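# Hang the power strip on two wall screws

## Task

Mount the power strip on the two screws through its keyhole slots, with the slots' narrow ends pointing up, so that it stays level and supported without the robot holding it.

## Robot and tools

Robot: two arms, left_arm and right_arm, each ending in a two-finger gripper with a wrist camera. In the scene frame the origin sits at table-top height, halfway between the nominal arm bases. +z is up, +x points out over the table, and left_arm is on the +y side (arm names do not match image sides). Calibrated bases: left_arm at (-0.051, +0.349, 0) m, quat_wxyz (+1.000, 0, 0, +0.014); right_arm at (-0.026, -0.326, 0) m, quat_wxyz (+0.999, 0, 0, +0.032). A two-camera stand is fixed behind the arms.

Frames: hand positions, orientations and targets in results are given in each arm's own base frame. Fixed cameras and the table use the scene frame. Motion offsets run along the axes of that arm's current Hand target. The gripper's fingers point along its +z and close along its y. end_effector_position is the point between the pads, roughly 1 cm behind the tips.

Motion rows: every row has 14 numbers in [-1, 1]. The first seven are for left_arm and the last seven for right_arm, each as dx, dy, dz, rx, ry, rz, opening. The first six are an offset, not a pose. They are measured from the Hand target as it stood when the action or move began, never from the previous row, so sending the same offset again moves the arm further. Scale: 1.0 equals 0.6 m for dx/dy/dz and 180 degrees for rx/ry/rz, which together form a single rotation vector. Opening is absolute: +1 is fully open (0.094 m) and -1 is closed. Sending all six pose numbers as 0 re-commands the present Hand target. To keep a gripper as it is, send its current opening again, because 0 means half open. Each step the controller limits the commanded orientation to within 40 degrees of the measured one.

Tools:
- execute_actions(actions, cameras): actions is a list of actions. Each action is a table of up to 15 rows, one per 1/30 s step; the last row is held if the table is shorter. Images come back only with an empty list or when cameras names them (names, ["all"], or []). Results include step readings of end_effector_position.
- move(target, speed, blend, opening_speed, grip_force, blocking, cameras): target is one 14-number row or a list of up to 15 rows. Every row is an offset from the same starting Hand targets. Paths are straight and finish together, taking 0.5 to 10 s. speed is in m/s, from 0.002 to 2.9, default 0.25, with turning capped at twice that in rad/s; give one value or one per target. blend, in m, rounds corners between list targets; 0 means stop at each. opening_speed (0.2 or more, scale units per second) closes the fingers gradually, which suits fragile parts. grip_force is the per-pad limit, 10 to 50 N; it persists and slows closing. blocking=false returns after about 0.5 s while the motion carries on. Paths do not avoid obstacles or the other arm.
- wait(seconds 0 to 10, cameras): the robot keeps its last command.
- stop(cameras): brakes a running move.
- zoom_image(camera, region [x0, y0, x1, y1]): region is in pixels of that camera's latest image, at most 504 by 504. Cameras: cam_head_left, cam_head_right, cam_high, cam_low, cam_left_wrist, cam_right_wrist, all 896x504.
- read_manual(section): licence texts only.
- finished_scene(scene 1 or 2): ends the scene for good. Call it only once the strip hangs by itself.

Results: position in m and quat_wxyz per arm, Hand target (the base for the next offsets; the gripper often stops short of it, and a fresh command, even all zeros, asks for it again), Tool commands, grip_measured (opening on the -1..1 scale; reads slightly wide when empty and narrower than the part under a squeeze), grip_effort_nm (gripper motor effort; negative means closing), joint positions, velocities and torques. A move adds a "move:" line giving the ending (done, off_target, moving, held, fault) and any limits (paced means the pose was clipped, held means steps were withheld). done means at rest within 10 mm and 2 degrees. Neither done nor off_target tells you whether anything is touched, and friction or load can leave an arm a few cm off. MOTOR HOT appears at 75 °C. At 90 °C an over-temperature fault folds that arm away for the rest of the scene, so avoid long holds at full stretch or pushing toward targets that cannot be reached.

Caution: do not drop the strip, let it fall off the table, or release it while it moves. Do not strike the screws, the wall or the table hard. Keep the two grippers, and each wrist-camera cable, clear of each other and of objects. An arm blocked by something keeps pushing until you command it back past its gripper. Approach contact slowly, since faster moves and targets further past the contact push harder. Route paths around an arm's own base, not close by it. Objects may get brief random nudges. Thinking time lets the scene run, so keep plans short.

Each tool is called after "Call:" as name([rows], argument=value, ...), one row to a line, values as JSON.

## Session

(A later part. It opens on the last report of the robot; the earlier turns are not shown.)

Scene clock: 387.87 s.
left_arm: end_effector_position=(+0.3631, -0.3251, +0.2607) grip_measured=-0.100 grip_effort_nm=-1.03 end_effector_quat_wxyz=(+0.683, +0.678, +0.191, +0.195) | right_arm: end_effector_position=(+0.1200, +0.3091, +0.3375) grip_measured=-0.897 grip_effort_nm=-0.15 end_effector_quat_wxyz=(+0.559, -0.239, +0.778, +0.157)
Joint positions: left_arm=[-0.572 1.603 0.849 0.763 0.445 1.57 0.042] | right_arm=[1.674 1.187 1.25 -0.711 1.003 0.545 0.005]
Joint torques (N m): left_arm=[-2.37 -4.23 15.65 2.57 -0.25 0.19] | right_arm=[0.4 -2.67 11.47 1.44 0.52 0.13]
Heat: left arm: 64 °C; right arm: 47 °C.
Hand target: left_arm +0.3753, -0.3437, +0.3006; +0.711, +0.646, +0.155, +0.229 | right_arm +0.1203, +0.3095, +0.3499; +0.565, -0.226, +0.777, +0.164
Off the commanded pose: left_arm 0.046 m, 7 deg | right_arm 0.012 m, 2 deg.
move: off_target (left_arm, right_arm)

Call:
move([
  [0,0.0,-0.06,0,0,0,-0.4,0,0,0,0,0,0,-0.9],
  [-0.001,-0.008,-0.06,0,0,0,-0.4,0,0,0,0,0,0,-0.9],
  [-0.001,-0.007,0.0,0,0,0,-0.4,0,0,0,0,0,0,-0.9],
], speed=0.06)

Call:
move([
  [0,0.002,-0.06,0,0,0,-0.4,0,0,0,0,0,0,-0.9],
  [-0.003,0.0,-0.06,0,0,0,-0.4,0,0,0,0,0,0,-0.9],
  [-0.003,0.0,0.0,0,0,0,-0.4,0,0,0,0,0,0,-0.9],
], speed=0.06, cameras=["cam_right_wrist","cam_head_right"])

Call:
zoom_image(camera="cam_right_wrist", region=[540, 20, 740, 300])

Scene clock: 401.37 s.
left_arm: end_effector_position=(+0.3627, -0.3268, +0.2544) grip_measured=-0.100 grip_effort_nm=-1.03 end_effector_quat_wxyz=(+0.681, +0.680, +0.193, +0.192) | right_arm: end_effector_position=(+0.1200, +0.3091, +0.3375) grip_measured=-0.897 grip_effort_nm=-0.15 end_effector_quat_wxyz=(+0.559, -0.239, +0.778, +0.157)
Joint positions: left_arm=[-0.576 1.615 0.841 0.776 0.443 1.569 0.042] | right_arm=[1.674 1.187 1.25 -0.711 1.003 0.545 0.005]
Joint torques (N m): left_arm=[-2.1 -4.64 15.49 2.62 -0.23 0.2] | right_arm=[0.46 -2.7 11.38 1.42 0.53 0.11]
Heat: left arm: 66 °C; right arm: 47 °C.
Hand target: left_arm +0.3753, -0.3442, +0.2965; +0.711, +0.646, +0.155, +0.229 | right_arm +0.1203, +0.3095, +0.3499; +0.565, -0.226, +0.777, +0.164
Off the commanded pose: left_arm 0.047 m, 8 deg | right_arm 0.012 m, 2 deg.
move: off_target (left_arm, right_arm)

Scene clock: 403.40 s.
left_arm: end_effector_position=(+0.3640, -0.3317, +0.2555) grip_measured=-0.100 grip_effort_nm=-1.03 end_effector_quat_wxyz=(+0.682, +0.679, +0.191, +0.194) | right_arm: end_effector_position=(+0.1200, +0.3091, +0.3375) grip_measured=-0.897 grip_effort_nm=-0.15 end_effector_quat_wxyz=(+0.559, -0.239, +0.778, +0.157)
Joint positions: left_arm=[-0.588 1.628 0.856 0.777 0.431 1.571 0.042] | right_arm=[1.674 1.187 1.25 -0.711 1.003 0.545 0.005]
Joint torques (N m): left_arm=[-1.55 -5.68 14.34 2.61 -0.16 0.2] | right_arm=[0.31 -2.77 11.48 1.41 0.51 0.11]
Heat: left arm: 66 °C; right arm: 47 °C.
Hand target: left_arm +0.3737, -0.3453, +0.2965; +0.712, +0.646, +0.155, +0.229 | right_arm +0.1203, +0.3095, +0.3499; +0.565, -0.226, +0.777, +0.164
Off the commanded pose: left_arm 0.044 m, 8 deg | right_arm 0.012 m, 2 deg.
move: off_target (left_arm, right_arm)
camera_calibration:
cam_right_wrist: T_world_to_cam=[[0.540749, -0.841118, 0.0105309, 0.191746], [-0.587295, -0.386471, -0.711143, 0.465882], [0.602225, 0.378365, -0.702969, 0.134782], [0, 0, 0, 1]] pos_world=[0.0887547, 0.290334, 0.424037]
Images, in order (width x height): cam_head_right 896x504, cam_right_wrist 896x504.

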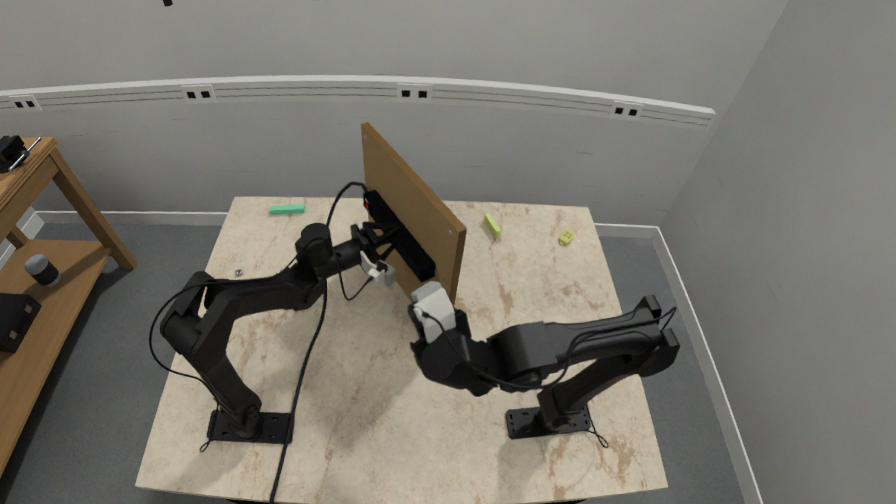

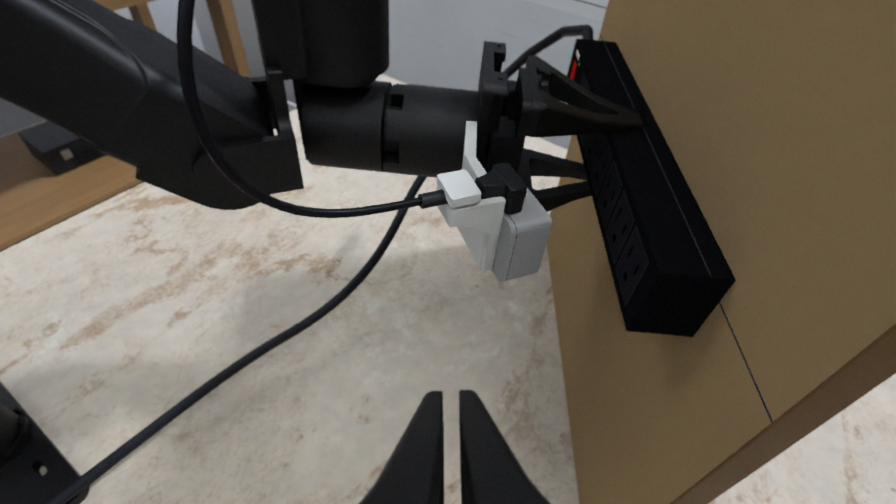

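Scaled by 1.800 from the camera's 896x504 image, which has a finer 1280x720 frame.

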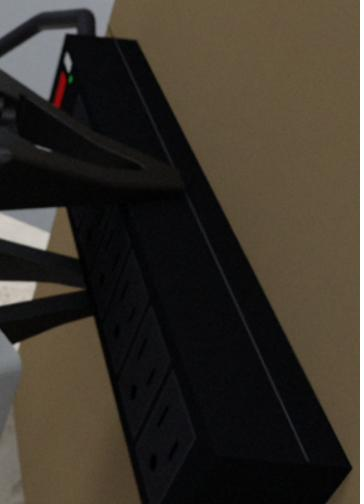

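Call:
move([
  [0,-0.02,0.003,0.025,0,0,-0.4,0,0,0,0,0,0,-0.9],
  [0,-0.07,0.006,0.043,0,0,-0.4,0,0,0,0,0,0,-0.9],
], speed=0.03, cameras=["cam_right_wrist"])

Scene clock: 408.83 s.
left_arm: end_effector_position=(+0.3644, -0.3322, +0.2535) grip_measured=-0.100 grip_effort_nm=-1.03 end_effector_quat_wxyz=(+0.675, +0.689, +0.186, +0.188) | right_arm: end_effector_position=(+0.1200, +0.3091, +0.3375) grip_measured=-0.897 grip_effort_nm=-0.15 end_effector_quat_wxyz=(+0.559, -0.239, +0.778, +0.157)
Joint positions: left_arm=[-0.58 1.628 0.873 0.736 0.456 1.588 0.042] | right_arm=[1.674 1.187 1.25 -0.711 1.003 0.545 0.005]
Joint torques (N m): left_arm=[-2.82 -1.81 14.67 1.81 -0.52 0.59] | right_arm=[0.38 -2.76 11.4 1.42 0.5 0.12]
Heat: left arm: 64 °C; right arm: 47 °C.
Hand target: left_arm +0.3809, -0.3508, +0.2551; +0.666, +0.693, +0.170, +0.218 | right_arm +0.1203, +0.3095, +0.3499; +0.565, -0.226, +0.777, +0.164
Off the commanded pose: left_arm 0.025 m, 4 deg | right_arm 0.012 m, 2 deg.
move: off_target (left_arm, right_arm)
camera_calibration:
cam_right_wrist: T_world_to_cam=[[0.540749, -0.841118, 0.0105309, 0.191746], [-0.587295, -0.386471, -0.711143, 0.465882], [0.602225, 0.378365, -0.702969, 0.134782], [0, 0, 0, 1]] pos_world=[0.0887547, 0.290334, 0.424037]
Images, in order (width x height): cam_right_wrist 896x504.

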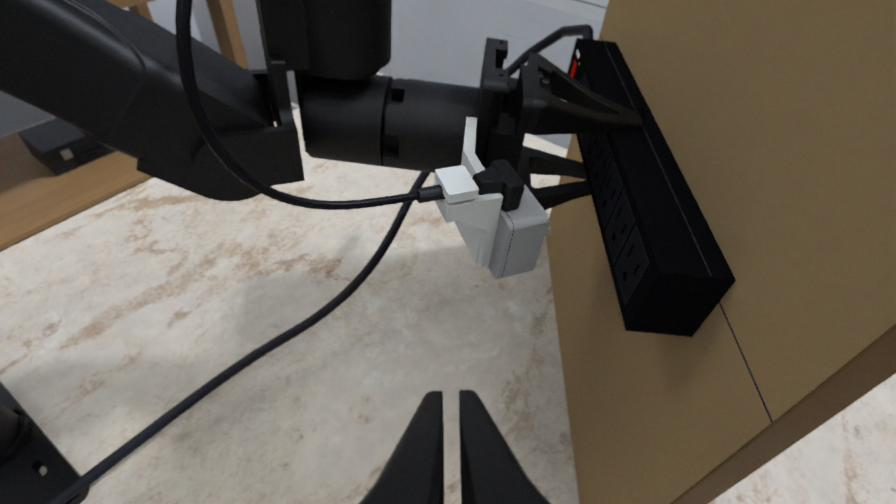

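Call:
move([
  [0,-0.035,-0.022,0.005,0,0,-0.4,0,0,0,0,0,0,-0.9],
], speed=0.03, cameras=["cam_right_wrist"])

Scene clock: 411.60 s.
left_arm: end_effector_position=(+0.3652, -0.3316, +0.2524) grip_measured=-0.100 grip_effort_nm=-1.03 end_effector_quat_wxyz=(+0.683, +0.682, +0.177, +0.195) | right_arm: end_effector_position=(+0.1200, +0.3091, +0.3375) grip_measured=-0.897 grip_effort_nm=-0.15 end_effector_quat_wxyz=(+0.559, -0.239, +0.778, +0.157)
Joint positions: left_arm=[-0.575 1.646 0.857 0.797 0.463 1.59 0.042] | right_arm=[1.674 1.187 1.25 -0.711 1.003 0.545 0.005]
Joint torques (N m): left_arm=[-1.25 -3.52 9.14 1.76 -0.38 0.64] | right_arm=[0.42 -2.71 11.45 1.39 0.5 0.12]
Heat: left arm: 63 °C; right arm: 47 °C.
Hand target: left_arm +0.3749, -0.3385, +0.2345; +0.661, +0.698, +0.172, +0.216 | right_arm +0.1203, +0.3095, +0.3499; +0.565, -0.226, +0.777, +0.164
Off the commanded pose: left_arm 0.022 m, 4 deg | right_arm 0.012 m, 2 deg.
move: off_target (left_arm, right_arm)
camera_calibration:
cam_right_wrist: T_world_to_cam=[[0.540749, -0.841118, 0.0105309, 0.191746], [-0.587295, -0.386471, -0.711143, 0.465882], [0.602225, 0.378365, -0.702969, 0.134782], [0, 0, 0, 1]] pos_world=[0.0887547, 0.290334, 0.424037]
Images, in order (width x height): cam_right_wrist 896x504.

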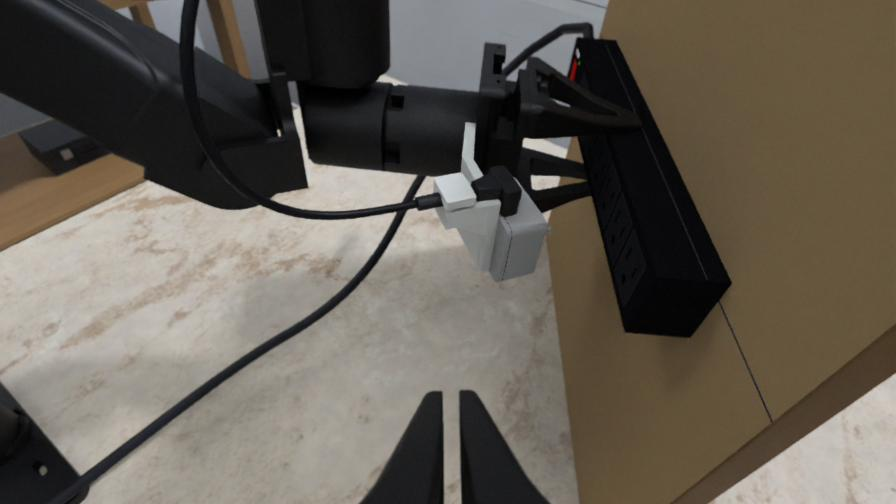

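Call:
move(target=[0,-0.03,0.004,0.015,0,-0.012,-0.4,0,0,0,0,0,0,-0.9], speed=0.03)

Call:
move(target=[0,-0.025,0,0.005,0,-0.005,-0.4,0,0,0,0,0,0,-0.9], speed=0.03, cameras=["cam_right_wrist"])

Scene clock: 415.23 s.
left_arm: end_effector_position=(+0.3654, -0.3316, +0.2514) grip_measured=-0.100 grip_effort_nm=-1.03 end_effector_quat_wxyz=(+0.683, +0.681, +0.177, +0.195) | right_arm: end_effector_position=(+0.1200, +0.3091, +0.3375) grip_measured=-0.897 grip_effort_nm=-0.15 end_effector_quat_wxyz=(+0.559, -0.239, +0.778, +0.157)
Joint positions: left_arm=[-0.575 1.65 0.854 0.806 0.462 1.59 0.042] | right_arm=[1.674 1.187 1.25 -0.711 1.003 0.545 0.005]
Joint torques (N m): left_arm=[-1.2 -2.51 8.5 1.41 -0.4 0.52] | right_arm=[0.32 -2.84 11.41 1.39 0.48 0.12]
Heat: left arm: 62 °C; right arm: 47 °C.
Hand target: left_arm +0.3771, -0.3393, +0.2165; +0.648, +0.710, +0.190, +0.200 | right_arm +0.1203, +0.3095, +0.3499; +0.565, -0.226, +0.777, +0.164
Off the commanded pose: left_arm 0.038 m, 5 deg | right_arm 0.012 m, 2 deg.
move: off_target (left_arm, right_arm)

Scene clock: 416.20 s.
left_arm: end_effector_position=(+0.3651, -0.3309, +0.2500) grip_measured=-0.100 grip_effort_nm=-1.03 end_effector_quat_wxyz=(+0.691, +0.672, +0.176, +0.198) | right_arm: end_effector_position=(+0.1200, +0.3091, +0.3375) grip_measured=-0.897 grip_effort_nm=-0.15 end_effector_quat_wxyz=(+0.559, -0.239, +0.778, +0.157)
Joint positions: left_arm=[-0.575 1.666 0.835 0.87 0.461 1.577 0.042] | right_arm=[1.674 1.187 1.25 -0.711 1.003 0.545 0.005]
Joint torques (N m): left_arm=[-0.87 -2.36 7.41 1.09 -0.35 0.55] | right_arm=[0.38 -2.74 11.37 1.43 0.49 0.13]
Heat: left arm: 62 °C; right arm: 47 °C.
Hand target: left_arm +0.3770, -0.3380, +0.2014; +0.644, +0.714, +0.197, +0.193 | right_arm +0.1203, +0.3095, +0.3499; +0.565, -0.226, +0.777, +0.164
Off the commanded pose: left_arm 0.050 m, 8 deg | right_arm 0.012 m, 2 deg.
move: off_target (left_arm, right_arm)
camera_calibration:
cam_right_wrist: T_world_to_cam=[[0.540749, -0.841118, 0.0105309, 0.191746], [-0.587295, -0.386471, -0.711143, 0.465882], [0.602225, 0.378365, -0.702969, 0.134782], [0, 0, 0, 1]] pos_world=[0.0887547, 0.290334, 0.424037]
Images, in order (width x height): cam_right_wrist 896x504.

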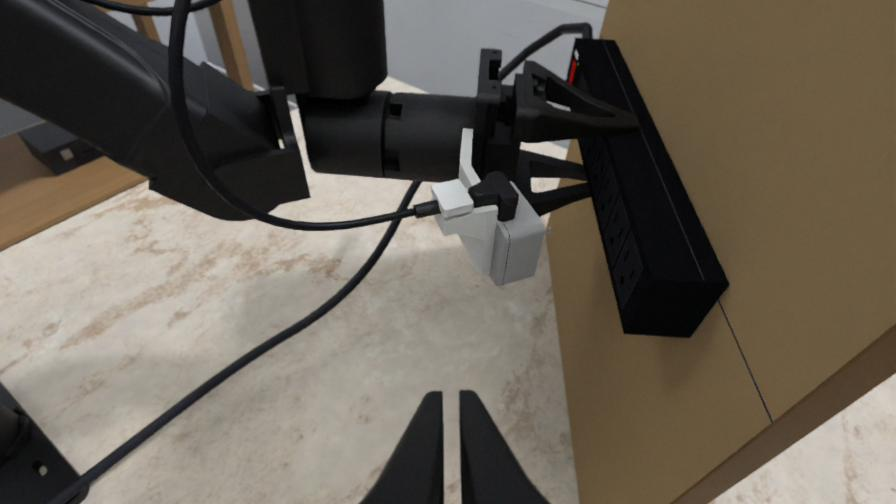

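Call:
move([
  [-0.012,0,0.008,0.02,0,0,-0.4,0,0,0,0,0,0,-0.9],
  [0.012,0,0.008,0.02,0,0,-0.4,0,0,0,0,0,0,-0.9],
  [0.0,0,0.008,0.02,0,0,-0.4,0,0,0,0,0,0,-0.9],
], speed=0.04, cameras=["cam_right_wrist"])

Scene clock: 422.07 s.
left_arm: end_effector_position=(+0.3657, -0.3312, +0.2499) grip_measured=-0.100 grip_effort_nm=-1.03 end_effector_quat_wxyz=(+0.683, +0.683, +0.176, +0.193) | right_arm: end_effector_position=(+0.1200, +0.3091, +0.3375) grip_measured=-0.897 grip_effort_nm=-0.15 end_effector_quat_wxyz=(+0.559, -0.239, +0.778, +0.157)
Joint positions: left_arm=[-0.571 1.653 0.856 0.804 0.473 1.591 0.042] | right_arm=[1.674 1.187 1.25 -0.711 1.003 0.545 0.005]
Joint torques (N m): left_arm=[-1.89 -2.78 9.61 0.53 -0.55 0.67] | right_arm=[0.42 -2.85 11.32 1.4 0.51 0.11]
Heat: left arm: 59 °C; right arm: 47 °C.
Hand target: left_arm +0.3795, -0.3421, +0.2011; +0.621, +0.733, +0.203, +0.187 | right_arm +0.1203, +0.3095, +0.3499; +0.565, -0.226, +0.777, +0.164
Off the commanded pose: left_arm 0.052 m, 10 deg | right_arm 0.012 m, 2 deg.
move: off_target (left_arm, right_arm)
camera_calibration:
cam_right_wrist: T_world_to_cam=[[0.540749, -0.841118, 0.0105309, 0.191746], [-0.587295, -0.386471, -0.711143, 0.465882], [0.602225, 0.378365, -0.702969, 0.134782], [0, 0, 0, 1]] pos_world=[0.0887547, 0.290334, 0.424037]
Images, in order (width x height): cam_right_wrist 896x504.

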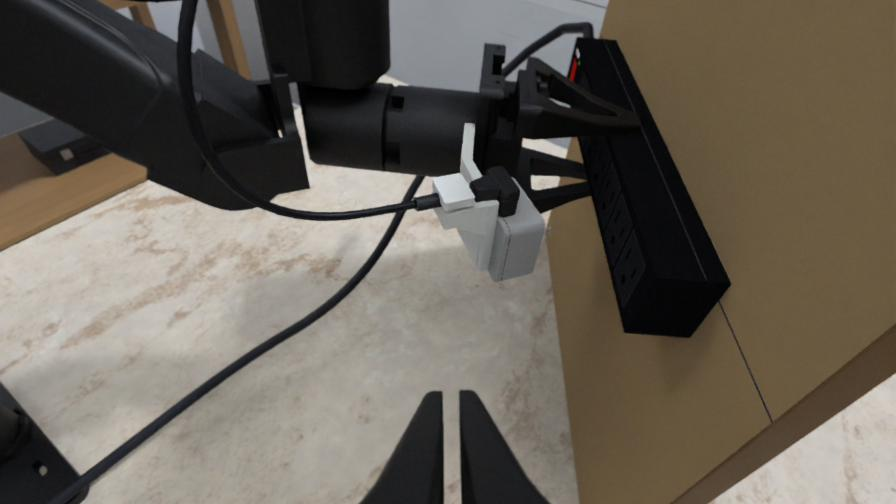

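Call:
move([
  [0,0,0.025,0,0,0,-0.4,0,0,0,0,0,0,-0.9],
  [0,-0.02,0.025,0,0,-0.06,-0.4,0,0,0,0,0,0,-0.9],
], speed=0.04)

Call:
move(target=[0,0,-0.01,0,0,0.06,-0.4,0,0,0,0,0,0,-0.9], speed=0.04, cameras=["cam_right_wrist"])

Scene clock: 428.43 s.
left_arm: end_effector_position=(+0.3666, -0.3324, +0.2464) grip_measured=-0.100 grip_effort_nm=-1.03 end_effector_quat_wxyz=(+0.689, +0.677, +0.183, +0.185) | right_arm: end_effector_position=(+0.1200, +0.3091, +0.3375) grip_measured=-0.897 grip_effort_nm=-0.15 end_effector_quat_wxyz=(+0.559, -0.239, +0.778, +0.157)
Joint positions: left_arm=[-0.571 1.672 0.848 0.842 0.474 1.561 0.042] | right_arm=[1.674 1.187 1.25 -0.711 1.003 0.545 0.005]
Joint torques (N m): left_arm=[-3.56 0.29 10.04 0.75 -0.85 -0.76] | right_arm=[0.39 -2.91 11.32 1.42 0.5 0.12]
Heat: left arm: 57 °C; right arm: 47 °C.
Hand target: left_arm +0.3866, -0.3528, +0.1869; +0.636, +0.711, +0.271, +0.128 | right_arm +0.1203, +0.3095, +0.3499; +0.565, -0.226, +0.777, +0.164
Off the commanded pose: left_arm 0.066 m, 14 deg | right_arm 0.012 m, 2 deg.
move: off_target (left_arm, right_arm)

Scene clock: 430.87 s.
left_arm: end_effector_position=(+0.3657, -0.3311, +0.2483) grip_measured=-0.100 grip_effort_nm=-1.03 end_effector_quat_wxyz=(+0.691, +0.673, +0.179, +0.194) | right_arm: end_effector_position=(+0.1200, +0.3091, +0.3375) grip_measured=-0.897 grip_effort_nm=-0.15 end_effector_quat_wxyz=(+0.559, -0.239, +0.778, +0.157)
Joint positions: left_arm=[-0.573 1.67 0.837 0.867 0.465 1.569 0.042] | right_arm=[1.674 1.187 1.25 -0.711 1.003 0.545 0.005]
Joint torques (N m): left_arm=[-2.13 -0.7 9.87 0.51 -0.5 0.85] | right_arm=[0.5 -2.89 11.28 1.45 0.52 0.13]
Heat: left arm: 56 °C; right arm: 48 °C.
Hand target: left_arm +0.3835, -0.3478, +0.1878; +0.621, +0.733, +0.203, +0.187 | right_arm +0.1203, +0.3095, +0.3499; +0.565, -0.226, +0.777, +0.164
Off the commanded pose: left_arm 0.065 m, 11 deg | right_arm 0.012 m, 2 deg.
move: off_target (left_arm, right_arm)
camera_calibration:
cam_right_wrist: T_world_to_cam=[[0.540749, -0.841118, 0.0105309, 0.191746], [-0.587295, -0.386471, -0.711143, 0.465882], [0.602225, 0.378365, -0.702969, 0.134782], [0, 0, 0, 1]] pos_world=[0.0887547, 0.290334, 0.424037]
Images, in order (width x height): cam_right_wrist 896x504.

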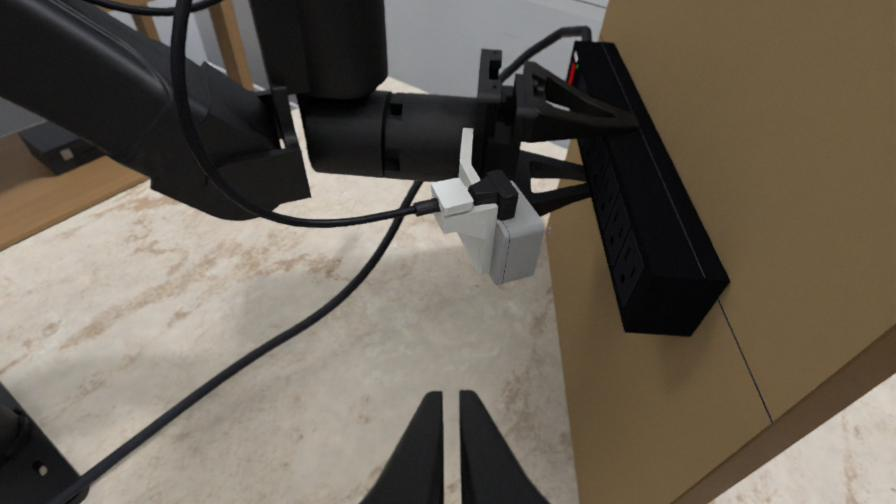

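Call:
move([
  [0,0.02,-0.02,-0.01,0,0,-0.4,0,0,0,0,0,0,-0.9],
  [-0.035,0.0,-0.02,0,0,-0.03,-0.4,0,0,0,0,0,0,-0.9],
], speed=0.05)

Call:
move(target=[0.06,0,0.0,0.01,0,0.02,-0.4,0,0,0,0,0,0,-0.9], speed=0.05, cameras=["cam_right_wrist"])

Scene clock: 438.67 s.
left_arm: end_effector_position=(+0.3652, -0.3309, +0.2488) grip_measured=-0.100 grip_effort_nm=-1.03 end_effector_quat_wxyz=(+0.688, +0.668, +0.197, +0.204) | right_arm: end_effector_position=(+0.1200, +0.3091, +0.3375) grip_measured=-0.897 grip_effort_nm=-0.15 end_effector_quat_wxyz=(+0.559, -0.239, +0.778, +0.157)
Joint positions: left_arm=[-0.595 1.654 0.824 0.86 0.4 1.559 0.042] | right_arm=[1.674 1.187 1.25 -0.711 1.003 0.545 0.005]
Joint torques (N m): left_arm=[-4.72 -4.3 6.11 0.52 -0.41 0.05] | right_arm=[0.38 -2.8 11.36 1.42 0.52 0.12]
Heat: left arm: 54 °C; right arm: 48 °C.
Hand target: left_arm +0.3594, -0.3489, +0.1891; +0.629, +0.723, +0.237, +0.158 | right_arm +0.1203, +0.3095, +0.3499; +0.565, -0.226, +0.777, +0.164
Off the commanded pose: left_arm 0.063 m, 11 deg | right_arm 0.012 m, 2 deg.
move: off_target (left_arm, right_arm)

Scene clock: 440.00 s.
left_arm: end_effector_position=(+0.3665, -0.3292, +0.2369) grip_measured=-0.100 grip_effort_nm=-1.03 end_effector_quat_wxyz=(+0.677, +0.692, +0.175, +0.177) | right_arm: end_effector_position=(+0.1200, +0.3091, +0.3375) grip_measured=-0.897 grip_effort_nm=-0.15 end_effector_quat_wxyz=(+0.559, -0.239, +0.778, +0.157)
Joint positions: left_arm=[-0.552 1.674 0.849 0.801 0.516 1.59 0.042] | right_arm=[1.674 1.187 1.25 -0.711 1.003 0.545 0.005]
Joint torques (N m): left_arm=[0.77 -2.76 9.83 0.42 -0.54 0.58] | right_arm=[0.4 -2.86 11.38 1.43 0.48 0.12]
Heat: left arm: 53 °C; right arm: 48 °C.
Hand target: left_arm +0.3895, -0.3294, +0.1867; +0.613, +0.740, +0.217, +0.173 | right_arm +0.1203, +0.3095, +0.3499; +0.565, -0.226, +0.777, +0.164
Off the commanded pose: left_arm 0.055 m, 10 deg | right_arm 0.012 m, 2 deg.
move: off_target (left_arm, right_arm)
camera_calibration:
cam_right_wrist: T_world_to_cam=[[0.540749, -0.841118, 0.0105309, 0.191746], [-0.587295, -0.386471, -0.711143, 0.465882], [0.602225, 0.378365, -0.702969, 0.134782], [0, 0, 0, 1]] pos_world=[0.0887547, 0.290334, 0.424037]
Images, in order (width x height): cam_right_wrist 896x504.

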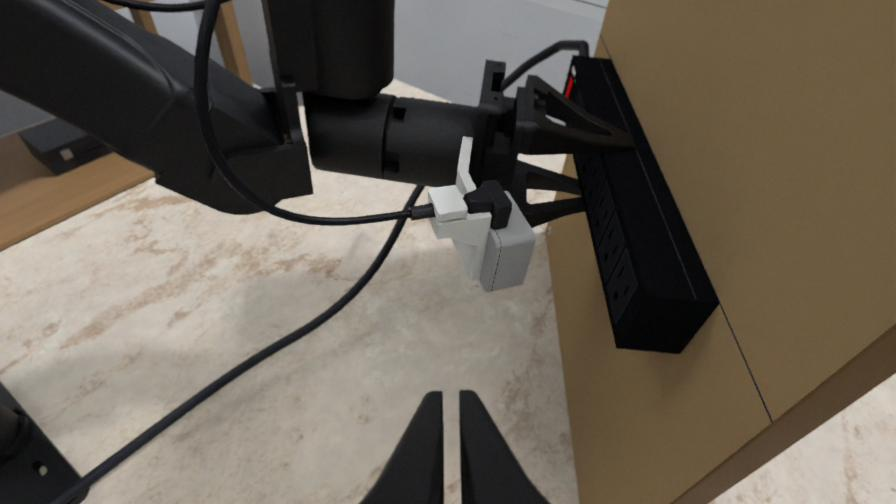

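Call:
move(target=[-0.02,0.05,-0.02,-0.04,0,0,-0.4,0,0,0,0,0,0,-0.9], speed=0.05, cameras=["cam_right_wrist"])

Call:
zoom_image(camera="cam_right_wrist", region=[540, 30, 740, 310])

Scene clock: 444.33 s.
left_arm: end_effector_position=(+0.3652, -0.3306, +0.2385) grip_measured=-0.100 grip_effort_nm=-1.03 end_effector_quat_wxyz=(+0.681, +0.688, +0.176, +0.178) | right_arm: end_effector_position=(+0.1200, +0.3091, +0.3375) grip_measured=-0.897 grip_effort_nm=-0.15 end_effector_quat_wxyz=(+0.559, -0.239, +0.778, +0.157)
Joint positions: left_arm=[-0.56 1.674 0.844 0.819 0.504 1.581 0.042] | right_arm=[1.674 1.187 1.25 -0.711 1.003 0.545 0.005]
Joint torques (N m): left_arm=[-0.8 -5.33 7.6 1.53 -0.66 0.12] | right_arm=[0.34 -2.86 11.37 1.42 0.53 0.13]
Heat: left arm: 53 °C; right arm: 48 °C.
Hand target: left_arm +0.3764, -0.3304, +0.2184; +0.658, +0.700, +0.206, +0.187 | right_arm +0.1203, +0.3095, +0.3499; +0.565, -0.226, +0.777, +0.164
Off the commanded pose: left_arm 0.023 m, 5 deg | right_arm 0.012 m, 2 deg.
move: off_target (left_arm, right_arm)
camera_calibration:
cam_right_wrist: T_world_to_cam=[[0.540749, -0.841118, 0.0105309, 0.191746], [-0.587295, -0.386471, -0.711143, 0.465882], [0.602225, 0.378365, -0.702969, 0.134782], [0, 0, 0, 1]] pos_world=[0.0887547, 0.290334, 0.424037]
Images, in order (width x height): cam_right_wrist 896x504.

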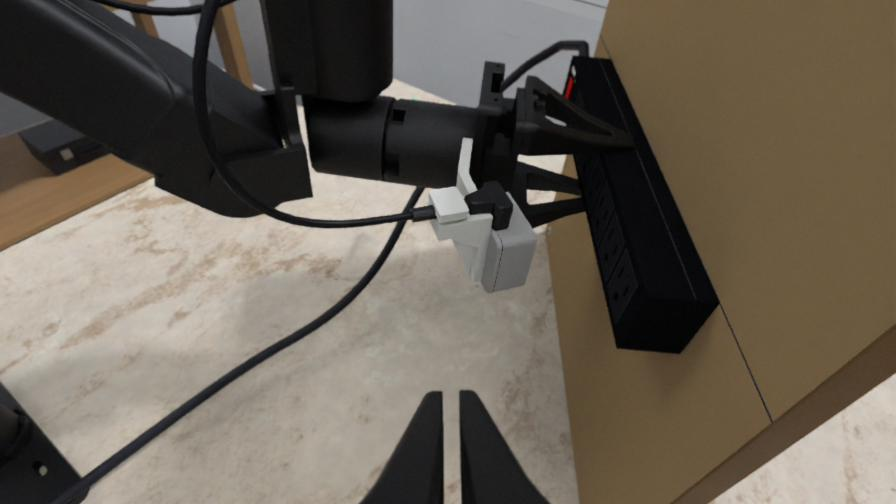

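Scaled by 1.800 from the camera's 896x504 image, which has a finer 1280x720 frame.

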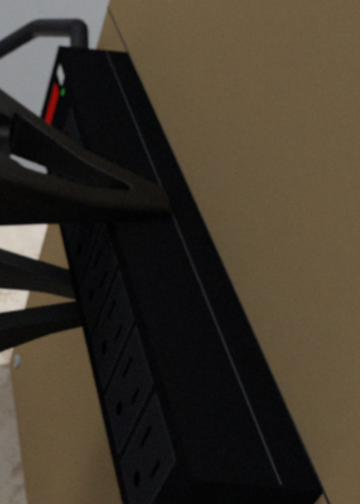

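Call:
move(target=[0,0,-0.043,0,0,0,-0.4,0,0,0,0,0,0,-0.9], speed=0.05)

Scene clock: 446.97 s.
left_arm: end_effector_position=(+0.3658, -0.3267, +0.2383) grip_measured=-0.100 grip_effort_nm=-1.03 end_effector_quat_wxyz=(+0.681, +0.684, +0.184, +0.187) | right_arm: end_effector_position=(+0.1200, +0.3091, +0.3375) grip_measured=-0.897 grip_effort_nm=-0.15 end_effector_quat_wxyz=(+0.559, -0.239, +0.778, +0.157)
Joint positions: left_arm=[-0.561 1.665 0.825 0.836 0.479 1.577 0.042] | right_arm=[1.674 1.187 1.25 -0.711 1.003 0.545 0.005]
Joint torques (N m): left_arm=[2.35 -11.07 2.67 1.4 -0.1 0.15] | right_arm=[0.4 -2.93 11.33 1.43 0.53 0.13]
Heat: left arm: 53 °C; right arm: 48 °C.
Hand target: left_arm +0.3627, -0.3087, +0.2202; +0.658, +0.700, +0.206, +0.187 | right_arm +0.1203, +0.3095, +0.3499; +0.565, -0.226, +0.777, +0.164
Off the commanded pose: left_arm 0.026 m, 4 deg | right_arm 0.012 m, 2 deg.
move: off_target (left_arm, right_arm)

Call:
move(target=[0,0,0.025,0,0,0,-0.4,0,0,0,0,0,0,-0.9], speed=0.05)

Call:
move(target=[0,0.01,0,0,0,0,0.3,0,0,0,0,0,0,-0.9], opening_speed=0.3, cameras=["cam_right_wrist"])

Scene clock: 450.00 s.
left_arm: end_effector_position=(+0.3657, -0.3272, +0.2384) grip_measured=-0.100 grip_effort_nm=-1.03 end_effector_quat_wxyz=(+0.681, +0.684, +0.185, +0.188) | right_arm: end_effector_position=(+0.1200, +0.3091, +0.3375) grip_measured=-0.897 grip_effort_nm=-0.15 end_effector_quat_wxyz=(+0.559, -0.239, +0.778, +0.157)
Joint positions: left_arm=[-0.563 1.665 0.825 0.836 0.474 1.577 0.042] | right_arm=[1.674 1.187 1.25 -0.711 1.003 0.545 0.005]
Joint torques (N m): left_arm=[0.77 -7.19 6.32 1.39 -0.24 0.15] | right_arm=[0.42 -2.81 11.41 1.42 0.49 0.11]
Heat: left arm: 53 °C; right arm: 48 °C.
Hand target: left_arm +0.3706, -0.3214, +0.2193; +0.658, +0.700, +0.206, +0.187 | right_arm +0.1203, +0.3095, +0.3499; +0.565, -0.226, +0.777, +0.164
Off the commanded pose: left_arm 0.021 m, 4 deg | right_arm 0.012 m, 2 deg.
move: off_target (left_arm, right_arm)

Scene clock: 452.53 s.
left_arm: end_effector_position=(+0.3670, -0.3264, +0.2302) grip_measured=+0.298 grip_effort_nm=0.10 end_effector_quat_wxyz=(+0.668, +0.694, +0.190, +0.188) | right_arm: end_effector_position=(+0.1200, +0.3091, +0.3375) grip_measured=-0.897 grip_effort_nm=-0.15 end_effector_quat_wxyz=(+0.559, -0.239, +0.778, +0.157)
Joint positions: left_arm=[-0.563 1.665 0.827 0.798 0.465 1.596 0.061] | right_arm=[1.674 1.187 1.25 -0.711 1.003 0.545 0.005]
Joint torques (N m): left_arm=[0.72 -8.2 7.47 1.52 -0.15 -0.04] | right_arm=[0.34 -2.74 11.33 1.42 0.5 0.12]
Heat: left arm: 53 °C; right arm: 48 °C.
Hand target: left_arm +0.3708, -0.3217, +0.2252; +0.658, +0.700, +0.206, +0.187 | right_arm +0.1203, +0.3095, +0.3499; +0.565, -0.226, +0.777, +0.164
Off the commanded pose: left_arm 0.008 m, 2 deg | right_arm 0.012 m, 2 deg.
move: off_target (right_arm)
camera_calibration:
cam_right_wrist: T_world_to_cam=[[0.540749, -0.841118, 0.0105309, 0.191746], [-0.587295, -0.386471, -0.711143, 0.465882], [0.602225, 0.378365, -0.702969, 0.134782], [0, 0, 0, 1]] pos_world=[0.0887547, 0.290334, 0.424037]
Images, in order (width x height): cam_right_wrist 896x504.

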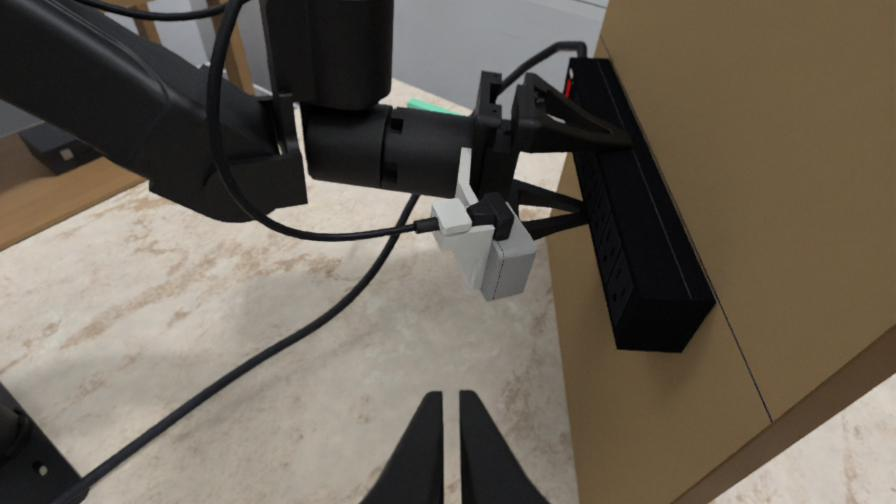

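Call:
move([
  [0,0,0,0,0,0,0.7,0,0,0,0,0,0,-0.9],
  [0,0.01,-0.2,0,0,0,0.7,0,0,0,0,0,0,-0.9],
], speed=0.08, cameras=["cam_right_wrist","cam_left_wrist","cam_head_right"])

Scene clock: 456.90 s.
left_arm: end_effector_position=(+0.3110, -0.2234, +0.2474) grip_measured=+0.698 grip_effort_nm=0.10 end_effector_quat_wxyz=(+0.664, +0.694, +0.197, +0.197) | right_arm: end_effector_position=(+0.1200, +0.3091, +0.3375) grip_measured=-0.897 grip_effort_nm=-0.15 end_effector_quat_wxyz=(+0.559, -0.239, +0.778, +0.157)
Joint positions: left_arm=[-0.325 1.214 0.532 0.631 0.68 1.615 0.08] | right_arm=[1.674 1.187 1.25 -0.711 1.003 0.545 0.005]
Joint torques (N m): left_arm=[0.59 -4.83 6.43 1.55 0.09 -0.03] | right_arm=[0.42 -2.63 11.51 1.43 0.5 0.12]
Heat: left arm: 53 °C; right arm: 48 °C.
Hand target: left_arm +0.3072, -0.2207, +0.2389; +0.658, +0.700, +0.206, +0.187 | right_arm +0.1203, +0.3095, +0.3499; +0.565, -0.226, +0.777, +0.164
Off the commanded pose: left_arm 0.010 m, 2 deg | right_arm 0.012 m, 2 deg.
move: off_target (right_arm)
camera_calibration:
cam_left_wrist: T_world_to_cam=[[-0.000914317, 0.0099379, -0.99995, 0.249911], [0.539119, 0.842193, 0.0078771, 0.0564264], [0.842229, -0.539085, -0.00612774, -0.293772], [0, 0, 0, 1]] pos_world=[0.217232, -0.208374, 0.247654]
cam_right_wrist: T_world_to_cam=[[0.540749, -0.841118, 0.0105309, 0.191746], [-0.587295, -0.386471, -0.711143, 0.465882], [0.602225, 0.378365, -0.702969, 0.134782], [0, 0, 0, 1]] pos_world=[0.0887547, 0.290334, 0.424037]
Images, in order (width x height): cam_head_right 896x504, cam_left_wrist 896x504, cam_right_wrist 896x504.

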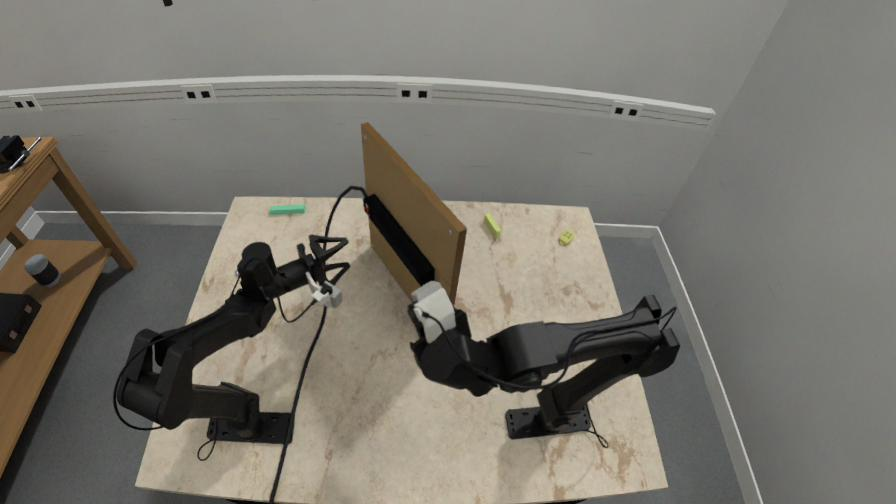

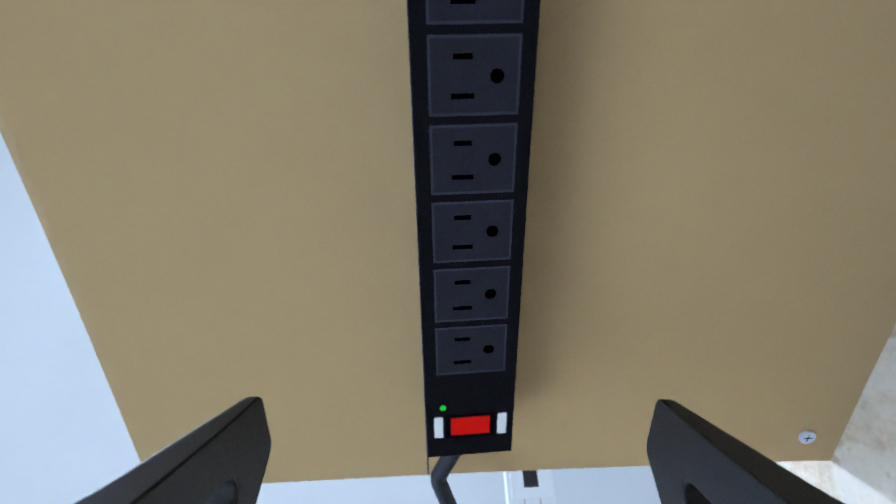

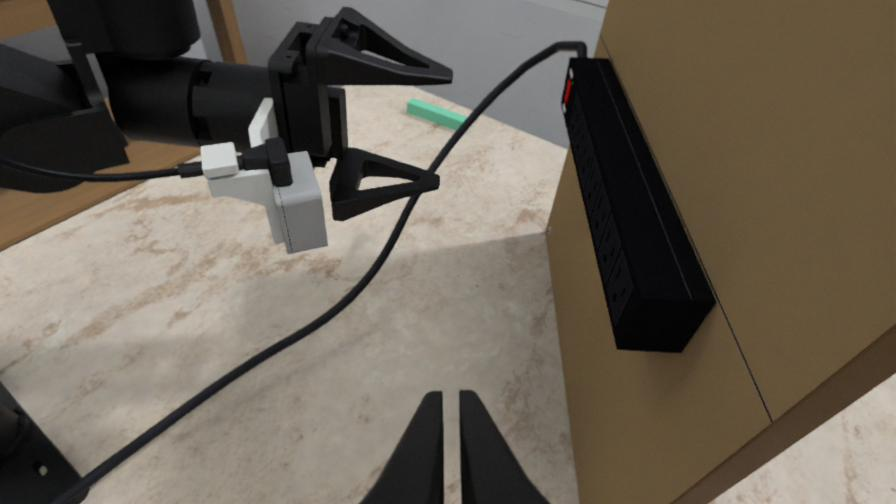

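Call:
finished_scene(scene=2)

The scene is finished: the task was done.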